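# Load the sawn bar burr-free end first into the lathe chuck

## Task

Take the sawn bar from the rack and put it in the lathe chuck so that the end without the saw burr sits against the stop steps at the rear of the jaws, with the bar coaxial with the spindle. Then have the chuck clamp it and close the door. It is done when the chuck reads clamped, seat_state reads home, door_state reads shut, and all of this holds with the robot let go.

## Robot and tools

Robot: two Doosan M1013 arms, left_arm and right_arm, each with a Robotiq 140 two-finger gripper. The left gripper's fingers can fold. Only a grip in the outer quarter of each pad, near the fingertip, squeezes reliably. A grip nearer the palm may hold a narrow part loosely or drop it later. A fingertip pushed into a surface folds easily and hides the contact. The right gripper's fingers are rigid. Calibrated bases: left_arm at (-0.015, +0.665, +0.245) m, right_arm at (+0.077, -0.700, +0.245) m, both turned only slightly about z.

Scene frame: origin at table height, midway between the nominal bases. +z is up, +x points out over the table, and left_arm is on the +y side. The lathe is behind the bases, toward -x, and its chuck faces +y. Each gripper's fingers point along its own +z and close along its own y. end_effector_position is the point between the closed pads. Fingertips reach about 33 mm past it at small gaps and about 9 mm when fully open. Reported poses can be a few cm off, worst at long reach.

Row format: 18 numbers, each in [-1, 1], always for both arms. First the left arm: dx, dy, dz, rx, ry, rz, gripper position, force_limit, speed. Then the same 9 for the right arm. The six pose numbers are an offset, not a pose. They count from that arm's Hand target at the start of the action (or move), in the Hand target's own axes. 1.0 equals 0.6 m or 180 degrees. rx, ry, rz form one rotation vector. Sending zeros re-commands the current Hand target. Repeating an offset moves the arm further.

Gripper numbers: position +1 is open (140 mm), about -0.8 is pads touching, and -1 closes until blocked. force_limit sets squeeze, from about 14 N at -1 to 58 N at +1 for slow closes on narrow parts. speed ranges from about 30 mm/s at -1 to 250 mm/s at +1, and faster closes grip harder. To keep a gripper as it is, resend its last three numbers; a 0 is a real command.

execute_actions: takes "actions", a list of objects. Each may have "rows" (1 to 15 rows, one per 1/30 s step), "steps" (1 to 450, default 15, at least the row count), "until", and a "lathe" command. After the last row the arms keep heading for the last row's target. Give far targets enough steps. Ramp offsets gradually: about 0.01 more per row equals 0.18 m/s. An empty list just reports state. "cameras" chooses the images: cam_high, cam_low, cam_chuck, cam_machine, cam_left_wrist, cam_right_wrist, or [] for none.

Lathe commands:
- "door": "open" or "shut" (starts shut).
- "chuck": "clamp" or "open" (starts open).
- "air_blast": true clears chips from the jaws for 2 s, but only when nothing is in or over the chuck.
- "stop": true halts the device.
The door moves without checking for the arm, so keep arms clear of it. "until" stops an action early on lathe fields: door_state, chuck_state, seat_state, refusals. Use a string or a [comparison, value] pair, for example {"lathe": {"chuck_state": "clamped"}}. Bad values make the whole call refused.

move: plans straight paths. "target" is one 18-number row or a list of up to 15 rows. Every row is an offset from the same starting Hand targets. "speed" is in m/s, from 0.002 to 0.5 (default 0.25). "blend" is a corner radius in m. "stop_force" is 10 to 80 N and ends an arm's path on contact. Use it only with slow speed and no wrist rotation, and leave it out when backing away from a contact. "zero" re-zeroes the force reading. "blocking": false returns early; then call wait or stop before any other motion. Keep the finger numbers identical in every row of a list. Paths ignore obstacles and the other arm, and are capped at 10 s. Ending words: done, off_target, moving, held, fault. limits=paced means the command was clipped.

wait(seconds 0 to 10) lets time pass. stop brakes a running move. zoom_image(camera, region [x0, y0, x1, y1], max 504x504 px) enlarges part of a recent image. finished_scene(scene) ends the current scene; pass its number. read_manual only gives licence text.

Result lines:
- Pose, quaternion and velocities for each gripper, in the scene frame.
- Hand target: where the next offsets count from.
- Tool commands.
- Joint positions and torques, external torques and flange force. These are noisy; "no reading" means none.
- object_status: 0 moving, 1 blocked while opening, 2 blocked while closing (a real grip), 3 reached the command or the pads met.
- position_measured in counts: 3 open, 75 ≈ 100 mm, 139 ≈ 60 mm, 200 ≈ 20 mm, 230 pads touching.
- Lathe door_state, chuck_state (open, clamped, closed_empty, between) and seat_state (home means the bar end sits on all three steps).

The controller clips each step to 70 mm and 16 degrees from the measured pose. It also blocks commands that bring the arms too close together.

Avoid:
- Stiff contacts. A target even slightly past a firm surface can trip a fault. A fault comes from 144 N external force or a joint torque limit: wrist joints about 25 to 28 N m, elbow 142, shoulder and waist 302. A fault stops the arm for 10 s.
- Fast impacts, dropping or releasing a moving part, and knocking things onto the floor or into the chip pan.
- Twisting a held part hard or holding a heavy bar far off its centre.
- Collisions between the arms.
- Paths that pass near an arm's own base; go around it.
- Long stretched-out holds, which overheat motors.

A loose part may get brief random pushes. Check the burr visually (zoom) so the clean end goes in first.

Each tool is called after "Emit:" as a command line: name --argument value for each argument, lists and objects as JSON in quotes; but a table of rows of numbers goes row by row, as --pt "numbers of a row", without its own name.

## Session

Emit:
execute_actions --actions '[{"lathe":{"door":"open"},"steps":1}]'

Scene clock: 0.23 s.
left_arm: end_effector_position=(+0.1107, -0.0807, +0.1130) position_measured=3 object_status=3 end_effector_quat_wxyz=(-0.270, +0.068, +0.928, -0.249) | right_arm: end_effector_position=(+1.0989, -0.1998, +0.2449) position_measured=3 object_status=3 end_effector_quat_wxyz=(-0.032, +0.769, -0.532, +0.352)
Joint positions: left_arm=[-1.202 0.745 1.923 1.834 -0.752 1.687] | right_arm=[0.533 1.002 1.008 2.322 -0.947 0.674]
Joint velocities: within noise
Joint torques (N m): left_arm=[-0.56 -98.53 -23.93 -1.58 -1.23 0.14] | right_arm=[3.17 -131.89 -40.63 -4.65 0.13 -0.22]
External joint torques (N m): left_arm=[0.24 3.06 0.01 0.21 -0.26 -0.16] | right_arm=[-3.24 2.53 -0.17 0.43 -0.11 0.2]
Flange force (N): left_arm=[-4.2 -0.1 2.8] | right_arm=[-0.4 -4.1 4.5]
Hand target: left_arm +0.1107, -0.0807, +0.1130; -0.270, +0.068, +0.928, -0.249 | right_arm +1.0989, -0.1998, +0.2449; -0.032, +0.769, -0.532, +0.352
Tool commands: left_gripper/position=+1.0 left_gripper/force_limit=+1.0 left_gripper/speed=+1.0 right_gripper/position=+1.0 right_gripper/force_limit=+1.0 right_gripper/speed=+1.0
lathe: door_state=between chuck_state=open seat_state=open
camera_calibration:
cam_left_wrist: T_world_to_cam=[[0.0026707, 0.866316, -0.49949, 0.13793], [0.976683, -0.109485, -0.184669, -0.0942775], [-0.214669, -0.48735, -0.846409, 0.219752], [0, 0, 0, 1]] pos_world=[0.138885, -0.0227168, 0.237484]
cam_right_wrist: T_world_to_cam=[[-0.791787, -0.420241, -0.44325, 0.905575], [-0.359121, 0.907305, -0.218701, 0.635778], [0.494071, -0.0139846, -0.869309, -0.194769], [0, 0, 0, 1]] pos_world=[1.04157, -0.199008, 0.371127]

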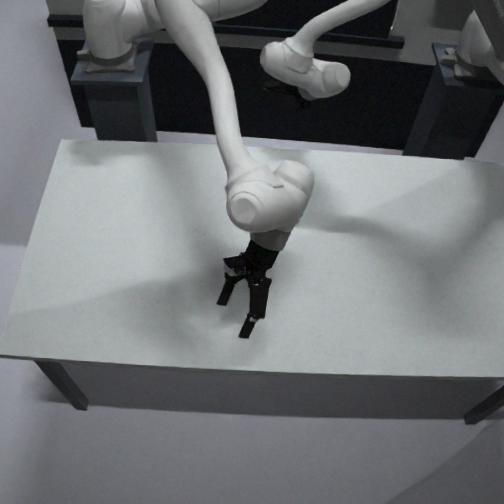

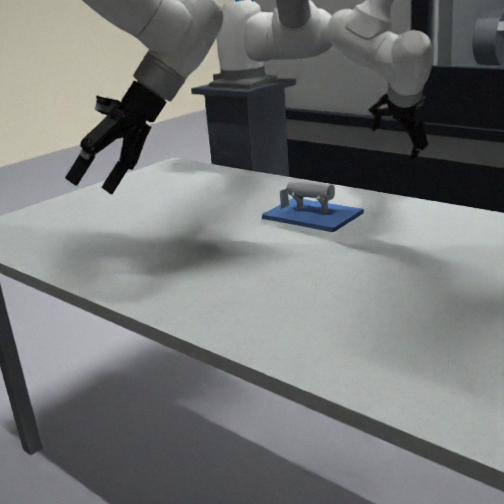

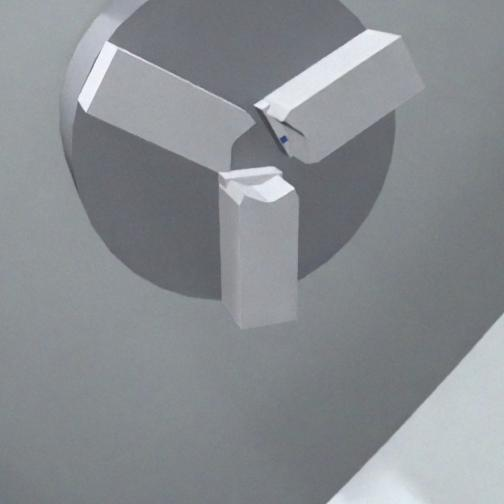

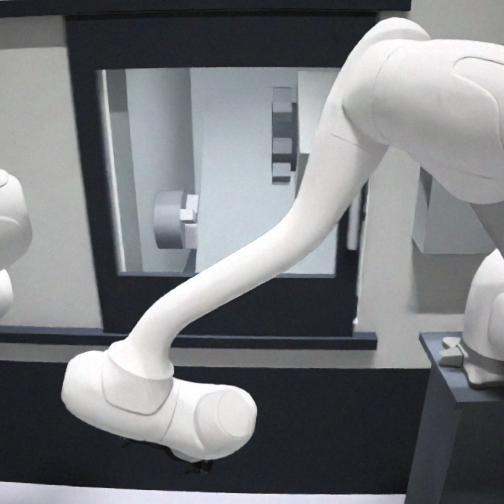

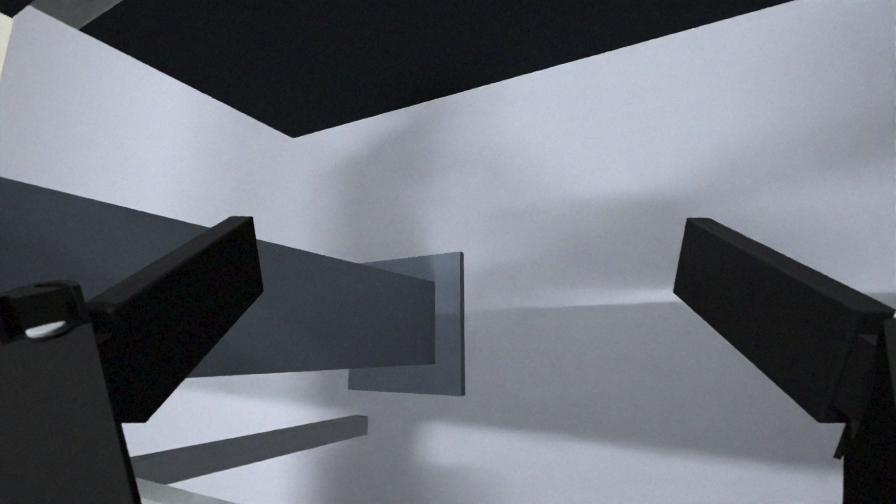

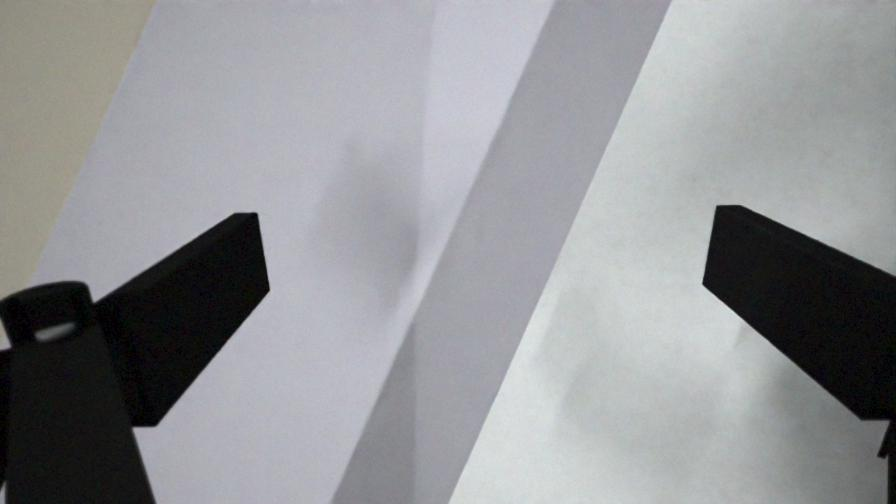

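Emit:
zoom_image --camera "cam_low" --region '[240, 160, 390, 250]'

Emit:
execute_actions --actions '[{"lathe":{"air_blast":true},"steps":70},{"lathe":{"air_blast":true},"steps":70}]' --cameras '["cam_chuck","cam_machine"]'

Emit:
zoom_image --camera "cam_chuck" --region '[60, 0, 440, 340]'

Emit:
zoom_image --camera "cam_machine" --region '[60, 50, 380, 340]'

Scaled by 3.360 from the camera's 504x504 image, which has a finer 720x720 frame.

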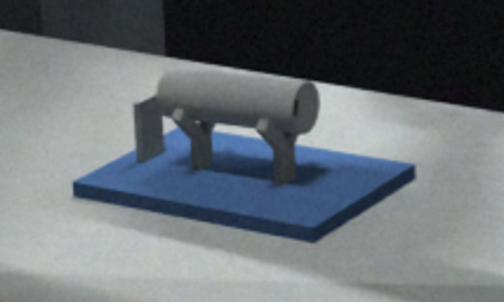

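Scene clock: 6.20 s.
left_arm: end_effector_position=(+0.1107, -0.0807, +0.1130) position_measured=3 object_status=3 end_effector_quat_wxyz=(-0.270, +0.068, +0.928, -0.249) | right_arm: end_effector_position=(+1.0989, -0.1998, +0.2449) position_measured=3 object_status=3 end_effector_quat_wxyz=(-0.032, +0.769, -0.532, +0.352)
Joint positions: left_arm=[-1.202 0.745 1.923 1.834 -0.752 1.687] | right_arm=[0.533 1.002 1.008 2.322 -0.947 0.674]
Joint velocities: within noise
Joint torques (N m): left_arm=[-0.58 -98.41 -23.97 -1.58 -1.24 0.13] | right_arm=[3.21 -131.78 -40.69 -4.57 0.1 -0.19]
External joint torques (N m): left_arm=[0.78 2.33 -0.03 0.18 -0.24 -0.16] | right_arm=[-3.1 3.96 0.47 0.4 -0.09 0.17]
External joint torques at the end of the 1st action: left_arm=[0.5 2.61 0.24 0.25 -0.28 -0.17] | right_arm=[-3.24 3.96 0.04 0.4 -0.1 0.22]
Flange force (N): left_arm=[-3.9 0.0 1.5] | right_arm=[-1.3 -3.7 5.6]
Flange force at the end of the 1st action (N): left_arm=[-3.6 0.2 1.9] | right_arm=[-1.6 -5.1 6.0]
Hand target: left_arm +0.1107, -0.0807, +0.1130; -0.270, +0.068, +0.928, -0.249 | right_arm +1.0989, -0.1998, +0.2449; -0.032, +0.769, -0.532, +0.352
Tool commands: left_gripper/position=+1.0 left_gripper/force_limit=+1.0 left_gripper/speed=+1.0 right_gripper/position=+1.0 right_gripper/force_limit=+1.0 right_gripper/speed=+1.0
lathe: door_state=open chuck_state=open seat_state=open
Images, in order (width x height): cam_chuck 504x504, cam_machine 504x504.

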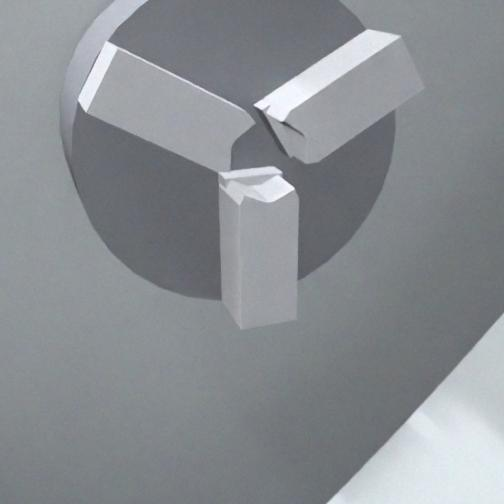

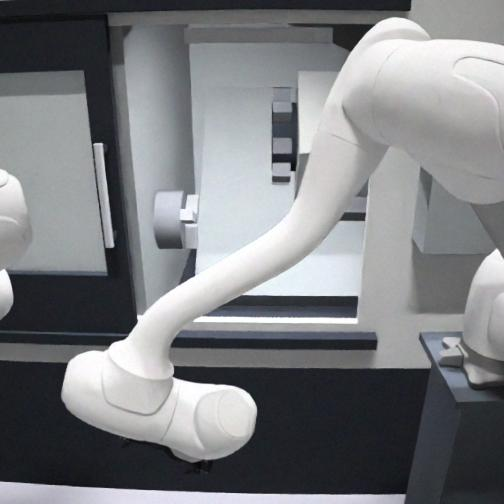

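Scaled by 1.326 from the camera's 504x504 image, which has a finer 720x720 frame.

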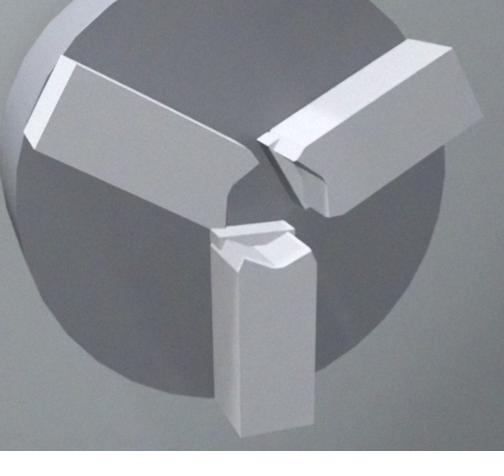

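Scaled by 1.575 from the camera's 504x504 image, which has a finer 720x720 frame.

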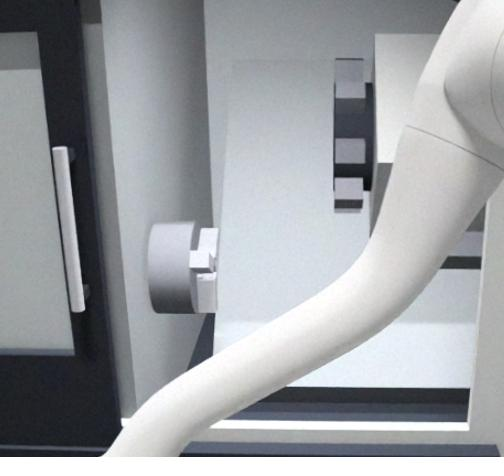

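Emit:
move --target '[-0.364,-0.235,-0.545,-0.260,-0.0105,0.4305,1,1,1,0,0,0,0,0,0,1,1,1]'

Scene clock: 15.70 s.
left_arm: end_effector_position=(+0.3220, -0.1040, +0.2346) position_measured=3 object_status=3 end_effector_quat_wxyz=(-0.122, +0.474, +0.865, -0.112) | right_arm: end_effector_position=(+1.0989, -0.1998, +0.2449) position_measured=3 object_status=3 end_effector_quat_wxyz=(-0.032, +0.769, -0.532, +0.352)
Joint positions: left_arm=[-1.119 0.711 1.466 2.775 -1.079 1.693] | right_arm=[0.533 1.002 1.008 2.322 -0.947 0.674]
Joint velocities: within noise
Joint torques (N m): left_arm=[-0.81 -108.49 -34.98 -4.12 -0.2 0.17] | right_arm=[2.89 -132.32 -40.62 -4.66 0.05 -0.19]
External joint torques (N m): left_arm=[0.54 3.05 -1.05 0 -0.25 -0.18] | right_arm=[-3 2.98 -0.07 0.45 -0.04 0.17]
Flange force (N): left_arm=[-7.3 0.8 1.0] | right_arm=[-0.9 -4.3 4.9]
Hand target: left_arm +0.3220, -0.1040, +0.2346; -0.122, +0.474, +0.865, -0.112 (not the last commanded pose) | right_arm +1.0989, -0.1998, +0.2449; -0.032, +0.769, -0.532, +0.352
Off the commanded pose: left_arm 0.173 m, 38 deg | right_arm 0.000 m, 0 deg.
lathe: door_state=open chuck_state=open seat_state=open
move: held (left_arm; a check stopped the path); limits=held
pose unreachable (left arm): on one or more control steps of this call, first in action 0 (counted from 0), this arm could not follow its commanded pose, so it was not sent that pose on those steps. It may still have moved: this result reports where it is.
cause: moving toward the commanded pose would bring a part of the arm too close to another arm (a part of this arm just beyond joint 4 (forearm roll) and a part of the right arm just beyond its joint 2 (shoulder), where that arm would come to rest).
camera_calibration:
cam_left_wrist: T_world_to_cam=[[0.799871, 0.516063, -0.306406, -0.120164], [0.587955, -0.776259, 0.227445, -0.321635], [-0.120475, -0.36208, -0.924329, 0.357575], [0, 0, 0, 1]] pos_world=[0.328302, -0.0581894, 0.366852]
cam_right_wrist: T_world_to_cam=[[-0.791787, -0.42024, -0.443252, 0.905576], [-0.35912, 0.907305, -0.218701, 0.635777], [0.494071, -0.0139837, -0.869309, -0.19477], [0, 0, 0, 1]] pos_world=[1.04157, -0.199008, 0.371127]

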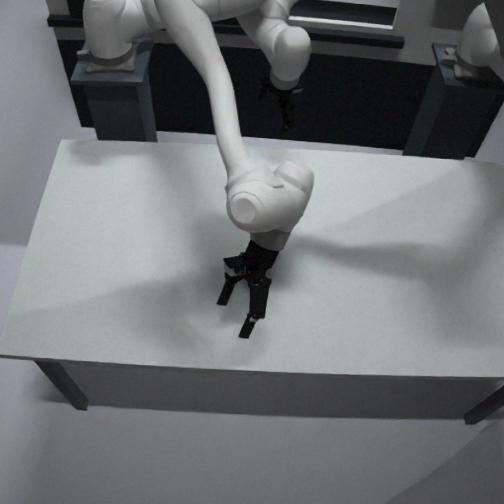

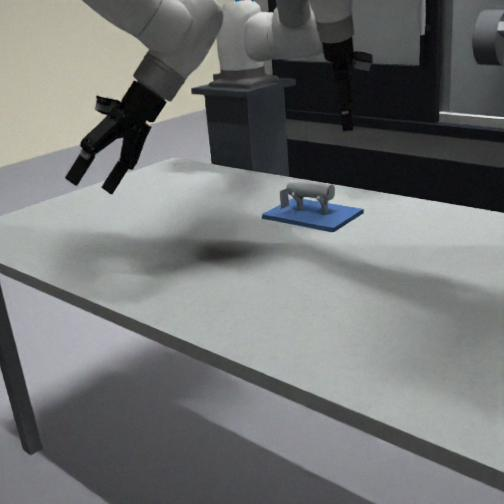

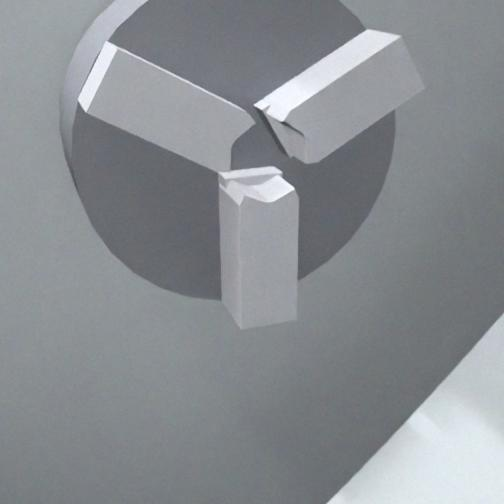

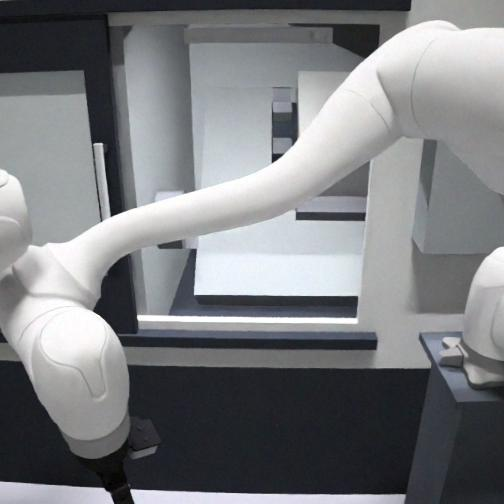

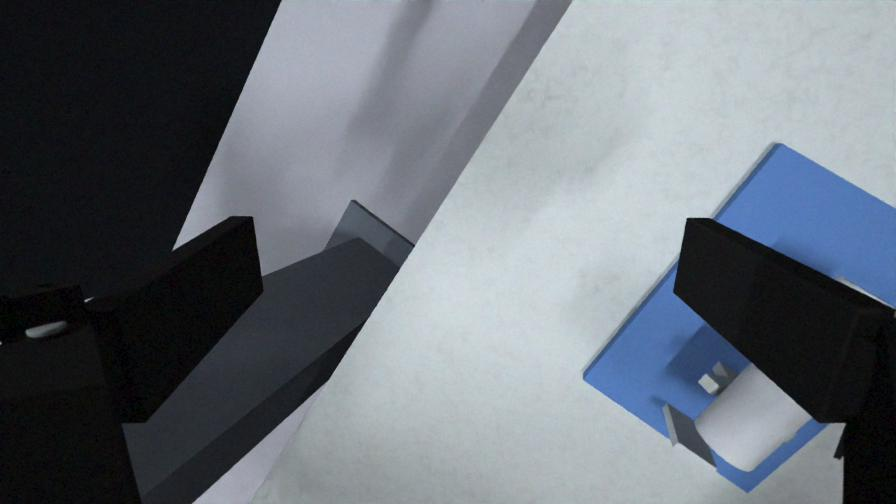

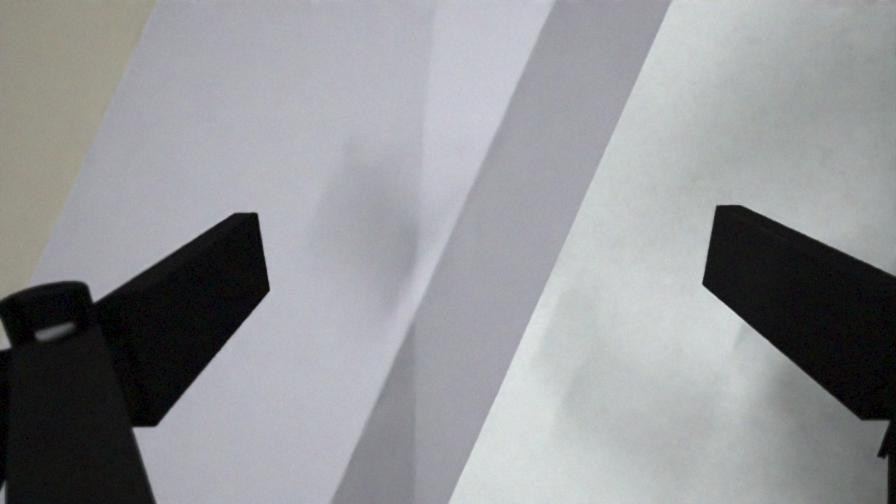

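Emit:
move --target '[0,0,0,0,0,0,1,1,1,0.805,0.686,-0.177,0,0,0,1,1,1]' --cameras '["cam_high"]'

Scene clock: 21.70 s.
left_arm: end_effector_position=(+0.3220, -0.1040, +0.2346) position_measured=3 object_status=3 end_effector_quat_wxyz=(-0.122, +0.474, +0.865, -0.112) | right_arm: end_effector_position=(+0.7996, -0.7493, +0.3946) position_measured=3 object_status=3 end_effector_quat_wxyz=(-0.032, +0.769, -0.532, +0.352)
Joint positions: left_arm=[-1.119 0.711 1.466 2.775 -1.079 1.693] | right_arm=[-0.02 0.176 2.104 2.095 -0.417 0.572]
Joint velocities: within noise
Joint torques (N m): left_arm=[-0.39 -107.87 -35.4 -4.26 -0.23 0.15] | right_arm=[2.88 -54.23 -36.29 -2.97 0.22 -0.25]
External joint torques (N m): left_arm=[0.63 2.53 -0.64 0.14 -0.21 -0.17] | right_arm=[-2.98 -0.03 0.22 0.56 -0.02 0.23]
Flange force (N): left_arm=[-5.5 0.9 0.9] | right_arm=[5.1 1.8 0.9]
Hand target: left_arm +0.3220, -0.1040, +0.2346; -0.122, +0.474, +0.865, -0.112 | right_arm +0.7997, -0.7493, +0.3947; -0.032, +0.769, -0.532, +0.352
Off the commanded pose: left_arm 0.000 m, 0 deg | right_arm 0.000 m, 0 deg.
lathe: door_state=open chuck_state=open seat_state=open
move: done
Images, in order (width x height): cam_high 504x504.

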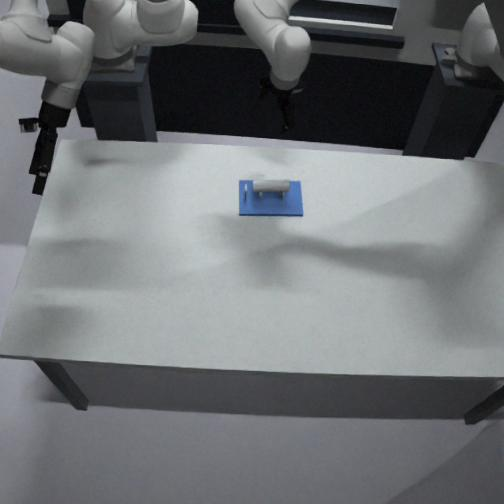

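Emit:
move --target '[-0.131,0.151,-0.196,-0.107,-0.0046,0.1787,1,1,1,0,0,0,0,0,0,1,1,1]' --cameras '["cam_left_wrist","cam_low"]'

Emit:
zoom_image --camera "cam_left_wrist" --region '[250, 100, 700, 500]'

Scene clock: 25.53 s.
left_arm: end_effector_position=(+0.4720, -0.1138, +0.3095) position_measured=3 object_status=3 end_effector_quat_wxyz=(+0.000, +0.707, +0.707, +0.000) | right_arm: end_effector_position=(+0.7997, -0.7493, +0.3947) position_measured=3 object_status=3 end_effector_quat_wxyz=(-0.032, +0.769, -0.532, +0.352)
Joint positions: left_arm=[-1.094 0.713 1.271 3.141 -1.157 2.091] | right_arm=[-0.02 0.176 2.104 2.095 -0.417 0.572]
Joint velocities: within noise
Joint torques (N m): left_arm=[-0.31 -110.92 -38.81 -4.26 0.12 0.06] | right_arm=[2.87 -54.52 -36.4 -2.78 0.24 -0.17]
External joint torques (N m): left_arm=[0.66 1.56 -0.82 0.21 -0.16 -0.06] | right_arm=[-2.81 0.13 0.27 0.37 -0.03 0.15]
Flange force (N): left_arm=[-3.8 3.1 0.2] | right_arm=[4.6 1.9 1.4]
Hand target: left_arm +0.4720, -0.1138, +0.3096; +0.000, +0.707, +0.707, +0.000 | right_arm +0.7997, -0.7493, +0.3947; -0.032, +0.769, -0.532, +0.352
Off the commanded pose: left_arm 0.000 m, 0 deg | right_arm 0.000 m, 0 deg.
lathe: door_state=open chuck_state=open seat_state=open
move: done
camera_calibration:
cam_left_wrist: T_world_to_cam=[[0.999943, -0.00983465, 0.00410391, -0.462454], [-0.0106446, -0.939999, 0.341012, -0.205727], [0.000503939, -0.341036, -0.94005, 0.391563], [0, 0, 0, 1]] pos_world=[0.460041, -0.0643941, 0.440142]
Images, in order (width x height): cam_low 504x504, cam_left_wrist 896x504.

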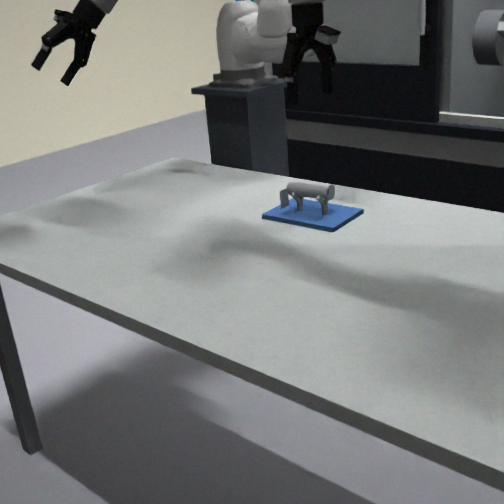

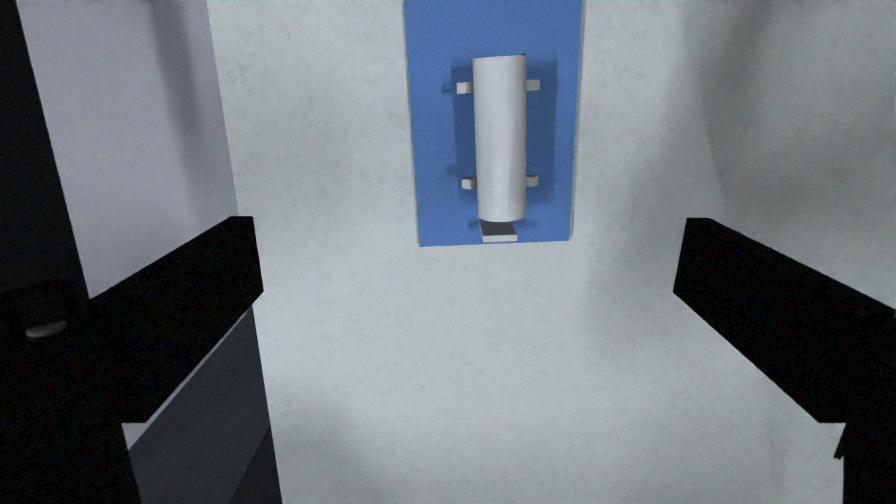

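Scaled by 1.120 from the camera's 896x504 image, which has a finer 1280x720 frame.

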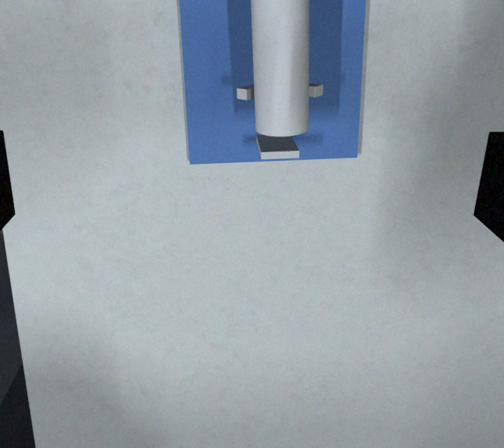

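Emit:
move --target '[0.02,0.05,0.16,0,0,0,1,1,1,0,0,0,0,0,0,1,1,1]' --cameras '["cam_low","cam_left_wrist","cam_high"]'

Emit:
zoom_image --camera "cam_low" --region '[240, 80, 390, 250]'

Scene clock: 28.93 s.
left_arm: end_effector_position=(+0.5019, -0.1018, +0.2135) position_measured=3 object_status=3 end_effector_quat_wxyz=(+0.000, +0.707, +0.707, +0.000) | right_arm: end_effector_position=(+0.7997, -0.7493, +0.3947) position_measured=3 object_status=3 end_effector_quat_wxyz=(-0.032, +0.769, -0.532, +0.352)
Joint positions: left_arm=[-1.06 0.796 1.31 3.141 -1.035 2.126] | right_arm=[-0.02 0.176 2.104 2.095 -0.417 0.572]
Joint velocities: within noise
Joint torques (N m): left_arm=[-0.87 -116.35 -36.59 -3.91 0.01 0.2] | right_arm=[3.2 -54.39 -36.35 -2.81 0.21 -0.17]
External joint torques (N m): left_arm=[0.3 3.54 -0.37 0.11 -0.06 -0.2] | right_arm=[-3.22 -0.08 0.35 0.41 -0.02 0.15]
Flange force (N): left_arm=[-5.1 3.6 2.8] | right_arm=[5.4 2.4 1.1]
Hand target: left_arm +0.5019, -0.1019, +0.2135; +0.000, +0.707, +0.707, +0.000 | right_arm +0.7997, -0.7493, +0.3947; -0.032, +0.769, -0.532, +0.352
Off the commanded pose: left_arm 0.000 m, 0 deg | right_arm 0.000 m, 0 deg.
lathe: door_state=open chuck_state=open seat_state=open
move: done
camera_calibration:
cam_left_wrist: T_world_to_cam=[[0.999942, -0.00997588, 0.00417303, -0.491901], [-0.0108009, -0.940055, 0.340852, -0.161256], [0.000522581, -0.340877, -0.940108, 0.30543], [0, 0, 0, 1]] pos_world=[0.489971, -0.0523822, 0.344154]
Images, in order (width x height): cam_high 504x504, cam_low 504x504, cam_left_wrist 896x504.

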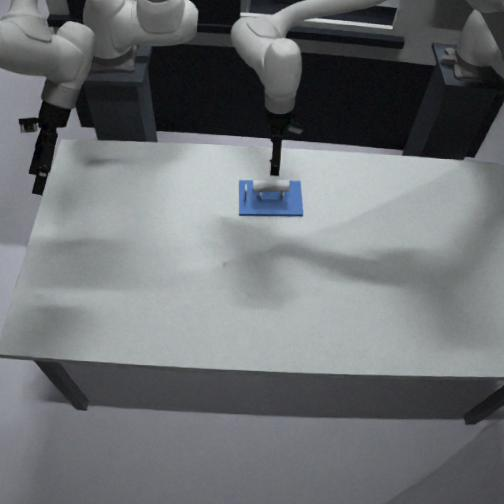

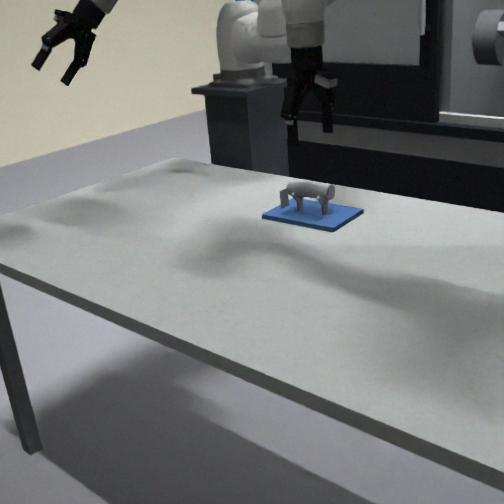

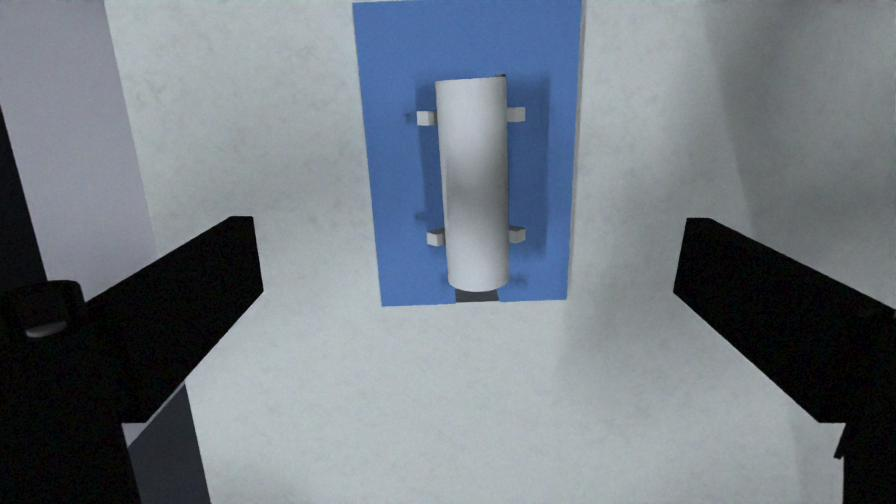

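Scaled by 2.965 from the camera's 504x504 image, which has a finer 720x720 frame.

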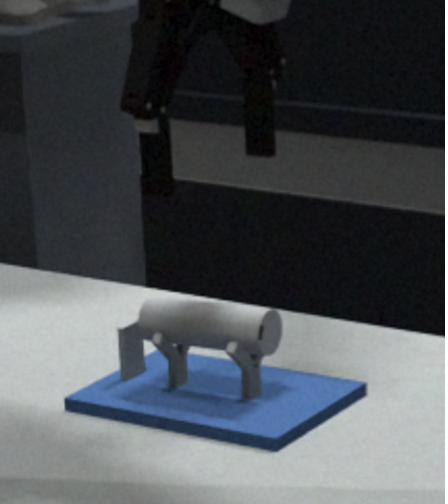

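Emit:
move --target '[0.0,0.02,0.125,0,0,0,1,1,1,0,0,0,0,0,0,1,1,1]' --cameras '["cam_low","cam_left_wrist"]'

Emit:
zoom_image --camera "cam_low" --region '[240, 80, 390, 250]'

Scene clock: 32.53 s.
left_arm: end_effector_position=(+0.5139, -0.1019, +0.1387) position_measured=3 object_status=3 end_effector_quat_wxyz=(+0.000, +0.707, +0.707, +0.000) | right_arm: end_effector_position=(+0.7997, -0.7493, +0.3947) position_measured=3 object_status=3 end_effector_quat_wxyz=(-0.032, +0.769, -0.532, +0.352)
Joint positions: left_arm=[-1.049 0.874 1.316 3.141 -0.951 2.137] | right_arm=[-0.02 0.176 2.104 2.095 -0.417 0.572]
Joint velocities: within noise
Joint torques (N m): left_arm=[-0.38 -119.85 -34.49 -3.81 0.1 0.2] | right_arm=[3.02 -54.38 -36.33 -2.86 0.24 -0.17]
External joint torques (N m): left_arm=[0.25 2.76 -0.68 0.21 -0.14 -0.2] | right_arm=[-2.97 -0.46 0.13 0.44 -0.04 0.15]
Flange force (N): left_arm=[-4.8 3.4 2.4] | right_arm=[5.4 2.0 0.3]
Hand target: left_arm +0.5139, -0.1019, +0.1385; +0.000, +0.707, +0.707, +0.000 | right_arm +0.7997, -0.7493, +0.3947; -0.032, +0.769, -0.532, +0.352
Off the commanded pose: left_arm 0.000 m, 0 deg | right_arm 0.000 m, 0 deg.
lathe: door_state=open chuck_state=open seat_state=open
move: done
camera_calibration:
cam_left_wrist: T_world_to_cam=[[0.999942, -0.00990295, 0.00417644, -0.503603], [-0.0107336, -0.939985, 0.341047, -0.135808], [0.000548426, -0.341072, -0.940037, 0.234913], [0, 0, 0, 1]] pos_world=[0.501987, -0.0525223, 0.269247]
Images, in order (width x height): cam_low 504x504, cam_left_wrist 896x504.

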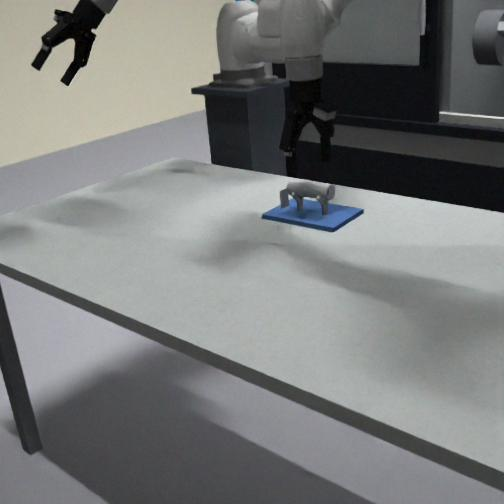

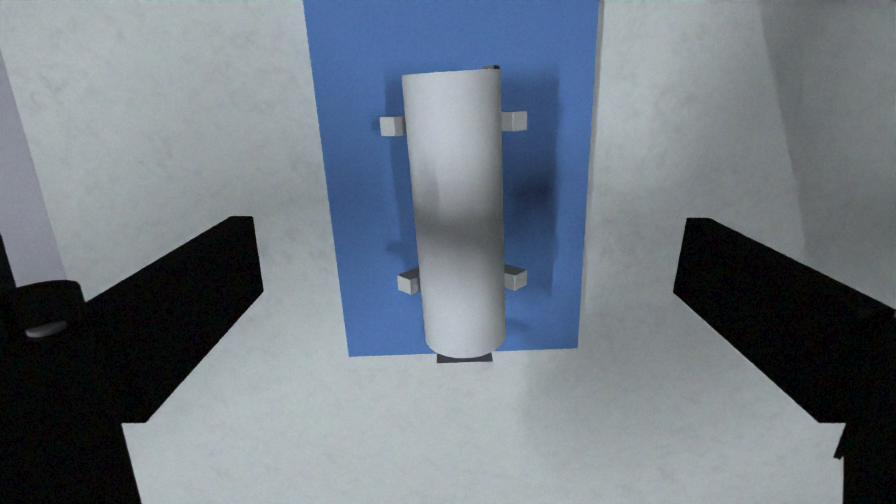

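Scaled by 2.965 from the camera's 504x504 image, which has a finer 720x720 frame.

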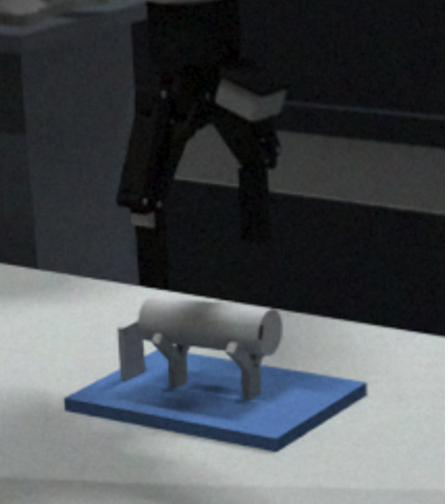

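Emit:
move --target '[0.01,-0.001,0.073,0,0,0,1,1,1,0,0,0,0,0,0,1,1,1]' --cameras '["cam_low","cam_left_wrist"]' --speed 0.12

Emit:
zoom_image --camera "cam_low" --region '[240, 80, 390, 250]'

Scene clock: 35.50 s.
left_arm: end_effector_position=(+0.5133, -0.0960, +0.0948) position_measured=3 object_status=3 end_effector_quat_wxyz=(+0.000, +0.707, +0.707, +0.000) | right_arm: end_effector_position=(+0.7997, -0.7493, +0.3947) position_measured=3 object_status=3 end_effector_quat_wxyz=(-0.032, +0.769, -0.532, +0.352)
Joint positions: left_arm=[-1.046 0.911 1.337 3.141 -0.893 2.14] | right_arm=[-0.02 0.176 2.104 2.095 -0.417 0.572]
Joint velocities: within noise
Joint torques (N m): left_arm=[-0.26 -120.71 -33.1 -3.59 0.04 0.13] | right_arm=[3.3 -54.97 -36.2 -2.82 0.27 -0.25]
External joint torques (N m): left_arm=[0.56 2.98 -0.5 0.16 -0.08 -0.13] | right_arm=[-3.18 0.14 -0.09 0.39 -0.06 0.23]
Flange force (N): left_arm=[-4.1 3.4 3.0] | right_arm=[5.1 1.6 1.8]
Hand target: left_arm +0.5133, -0.0960, +0.0947; +0.000, +0.707, +0.707, +0.000 | right_arm +0.7997, -0.7493, +0.3947; -0.032, +0.769, -0.532, +0.352
Off the commanded pose: left_arm 0.000 m, 0 deg | right_arm 0.000 m, 0 deg.
lathe: door_state=open chuck_state=open seat_state=open
move: done
camera_calibration:
cam_left_wrist: T_world_to_cam=[[0.999943, -0.00987835, 0.00414668, -0.502754], [-0.0107003, -0.939983, 0.341053, -0.1153], [0.000528768, -0.341078, -0.940035, 0.195728], [0, 0, 0, 1]] pos_world=[0.501388, -0.0465879, 0.2254]
Images, in order (width x height): cam_low 504x504, cam_left_wrist 896x504.

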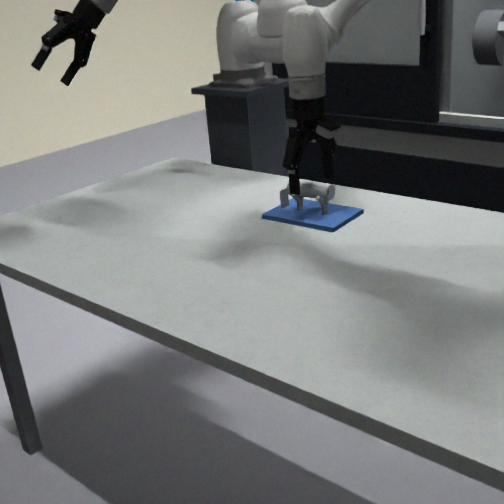

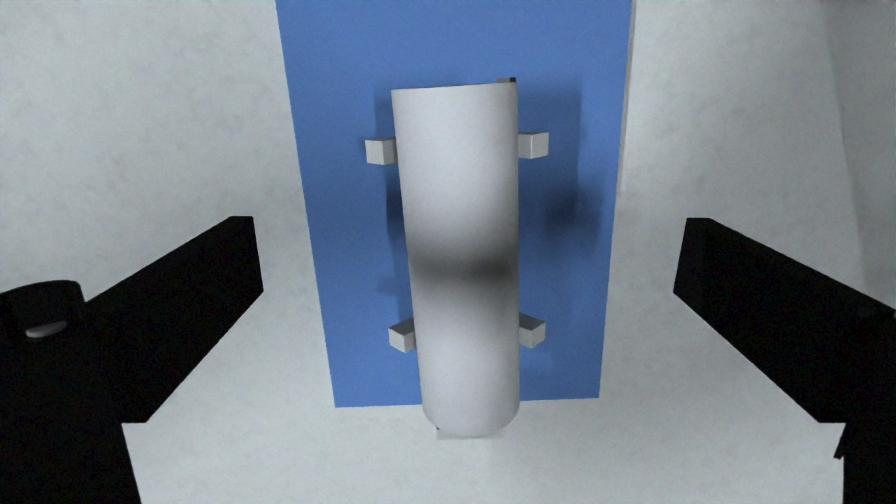

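Scaled by 2.965 from the camera's 504x504 image, which has a finer 720x720 frame.

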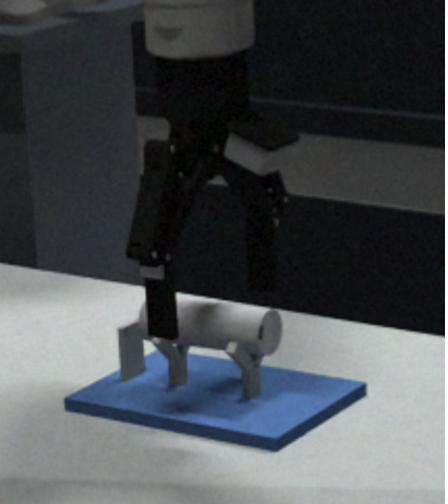

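Emit:
execute_actions --actions '[{"rows":[[0,0,0,0,0,0,-1,0.6,-1,0,0,0,0,0,0,1,1,1]],"steps":150}]' --cameras '["cam_low","cam_left_wrist"]'

Emit:
zoom_image --camera "cam_low" --region '[240, 80, 390, 250]'

Scene clock: 41.63 s.
left_arm: end_effector_position=(+0.5133, -0.0960, +0.0947) position_measured=171 object_status=2 end_effector_quat_wxyz=(+0.000, +0.707, +0.707, +0.000) | right_arm: end_effector_position=(+0.7997, -0.7493, +0.3947) position_measured=3 object_status=3 end_effector_quat_wxyz=(-0.032, +0.769, -0.532, +0.352)
Joint positions: left_arm=[-1.046 0.911 1.337 3.141 -0.892 2.14] | right_arm=[-0.02 0.176 2.104 2.095 -0.417 0.572]
Joint velocities: within noise
Joint torques (N m): left_arm=[6.89 -100.71 -34.25 -0.37 6.74 1.07] | right_arm=[3.11 -54.91 -36.21 -2.85 0.21 -0.23]
External joint torques (N m): left_arm=[-7.09 -16.69 0.72 -3.06 -6.78 -1.07] | right_arm=[-2.97 0.23 -0.07 0.41 0 0.21]
Flange force (N): left_arm=[6.5 -15.2 -24.9] | right_arm=[4.9 1.4 1.8]
Hand target: left_arm +0.5133, -0.0960, +0.0947; +0.000, +0.707, +0.707, +0.000 | right_arm +0.7997, -0.7493, +0.3947; -0.032, +0.769, -0.532, +0.352
Off the commanded pose: left_arm 0.000 m, 0 deg | right_arm 0.000 m, 0 deg.
lathe: door_state=open chuck_state=open seat_state=open
camera_calibration:
cam_left_wrist: T_world_to_cam=[[0.999943, -0.0098821, 0.00412523, -0.502743], [-0.0106965, -0.939998, 0.341012, -0.115248], [0.00050779, -0.341037, -0.94005, 0.195675], [0, 0, 0, 1]] pos_world=[0.501382, -0.0465687, 0.225319]
Images, in order (width x height): cam_low 504x504, cam_left_wrist 896x504.

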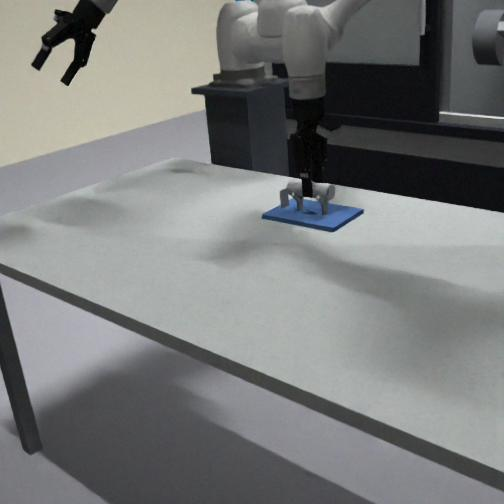

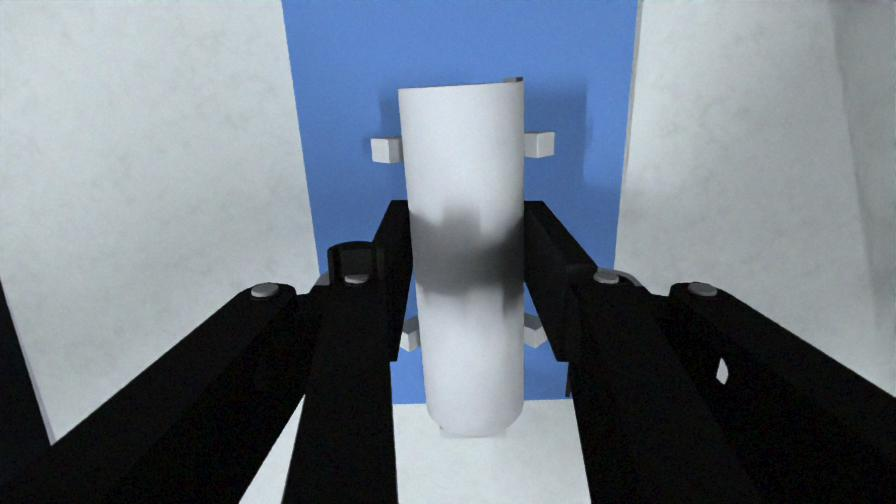

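Scaled by 2.965 from the camera's 504x504 image, which has a finer 720x720 frame.

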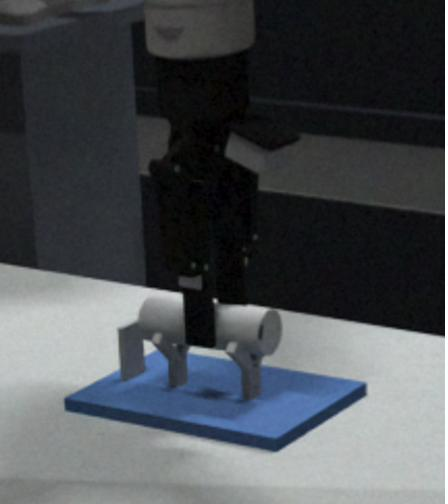

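Emit:
execute_actions --actions '[{"rows":[[0,0,0,0,0,0,-0.1,0.6,-1,0,0,0,0,0,0,1,1,1]],"steps":45},{"rows":[[0,0,-0.004,0,0,0,-0.1,0.6,-1,0,0,0,0,0,0,1,1,1],[0,-0.003,-0.01,0,0,0,-0.1,0.6,-1,0,0,0,0,0,0,1,1,1]],"steps":20},{"rows":[[0,0,0,0,0,0,-1,0.6,-1,0,0,0,0,0,0,1,1,1]],"steps":75}]' --cameras '["cam_low","cam_left_wrist"]'

Emit:
zoom_image --camera "cam_low" --region '[260, 150, 370, 250]'

Scene clock: 47.83 s.
left_arm: end_effector_position=(+0.5115, -0.0960, +0.1007) position_measured=171 object_status=2 end_effector_quat_wxyz=(+0.000, +0.707, +0.707, +0.000) | right_arm: end_effector_position=(+0.7997, -0.7493, +0.3947) position_measured=3 object_status=3 end_effector_quat_wxyz=(-0.032, +0.769, -0.532, +0.352)
Joint positions: left_arm=[-1.047 0.904 1.339 3.141 -0.898 2.138] | right_arm=[-0.02 0.176 2.104 2.095 -0.417 0.572]
Joint velocities: within noise
Joint torques (N m): left_arm=[6.68 -96.56 -22.64 -0.29 0.2 1.29] | right_arm=[2.82 -54.67 -36.57 -2.87 0.26 -0.22]
External joint torques (N m): left_arm=[-6.47 -20.46 -11.01 -3.15 -0.24 -1.29] | right_arm=[-2.7 -0.22 0.32 0.44 -0.06 0.2]
External joint torques at the end of the 1st action: left_arm=[0.88 2.9 -0.09 0.19 -0.15 -0.19] | right_arm=[-3 -0.07 0.29 0.35 -0.14 0.23]
External joint torques at the end of the 2nd action: left_arm=[0.64 3.24 -0.09 0.24 -0.22 -0.2] | right_arm=[-3.14 0.36 0.34 0.43 -0.09 0.26]
Flange force (N): left_arm=[-7.8 -4.8 -22.5] | right_arm=[4.5 2.1 0.6]
Flange force at the end of the 1st action (N): left_arm=[-3.1 3.0 2.8] | right_arm=[4.5 2.3 1.3]
Flange force at the end of the 2nd action (N): left_arm=[-3.7 3.1 3.1] | right_arm=[4.6 2.2 2.0]
Hand target: left_arm +0.5115, -0.0960, +0.1007; +0.000, +0.707, +0.707, +0.000 | right_arm +0.7997, -0.7493, +0.3947; -0.032, +0.769, -0.532, +0.352
Off the commanded pose: left_arm 0.000 m, 0 deg | right_arm 0.000 m, 0 deg.
lathe: door_state=open chuck_state=open seat_state=open
camera_calibration:
cam_left_wrist: T_world_to_cam=[[0.999943, -0.00986645, 0.00413159, -0.500975], [-0.010684, -0.939995, 0.341021, -0.117323], [0.000518998, -0.341046, -0.940046, 0.201313], [0, 0, 0, 1]] pos_world=[0.499588, -0.0465691, 0.231324]
Images, in order (width x height): cam_low 504x504, cam_left_wrist 896x504.

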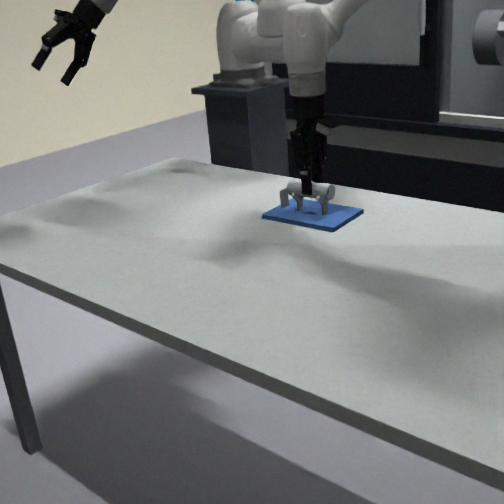

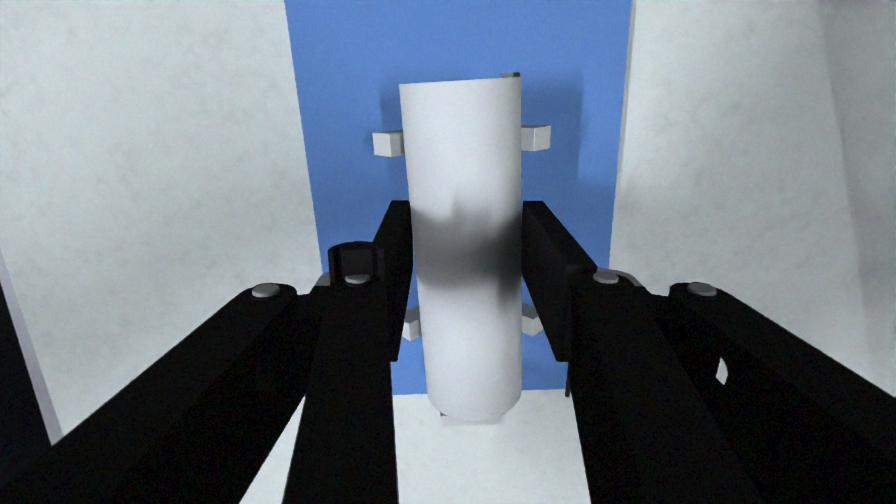

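Scaled by 4.582 from the camera's 504x504 image, which has a finer 720x720 frame.

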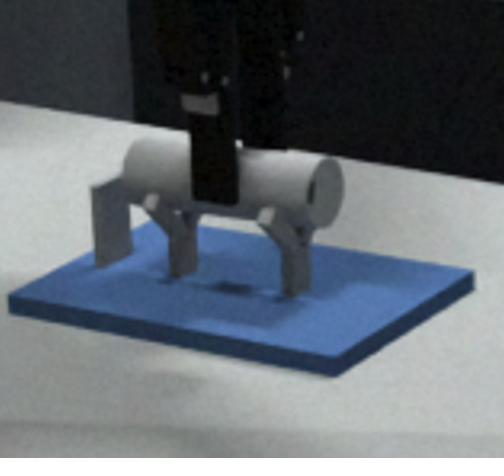

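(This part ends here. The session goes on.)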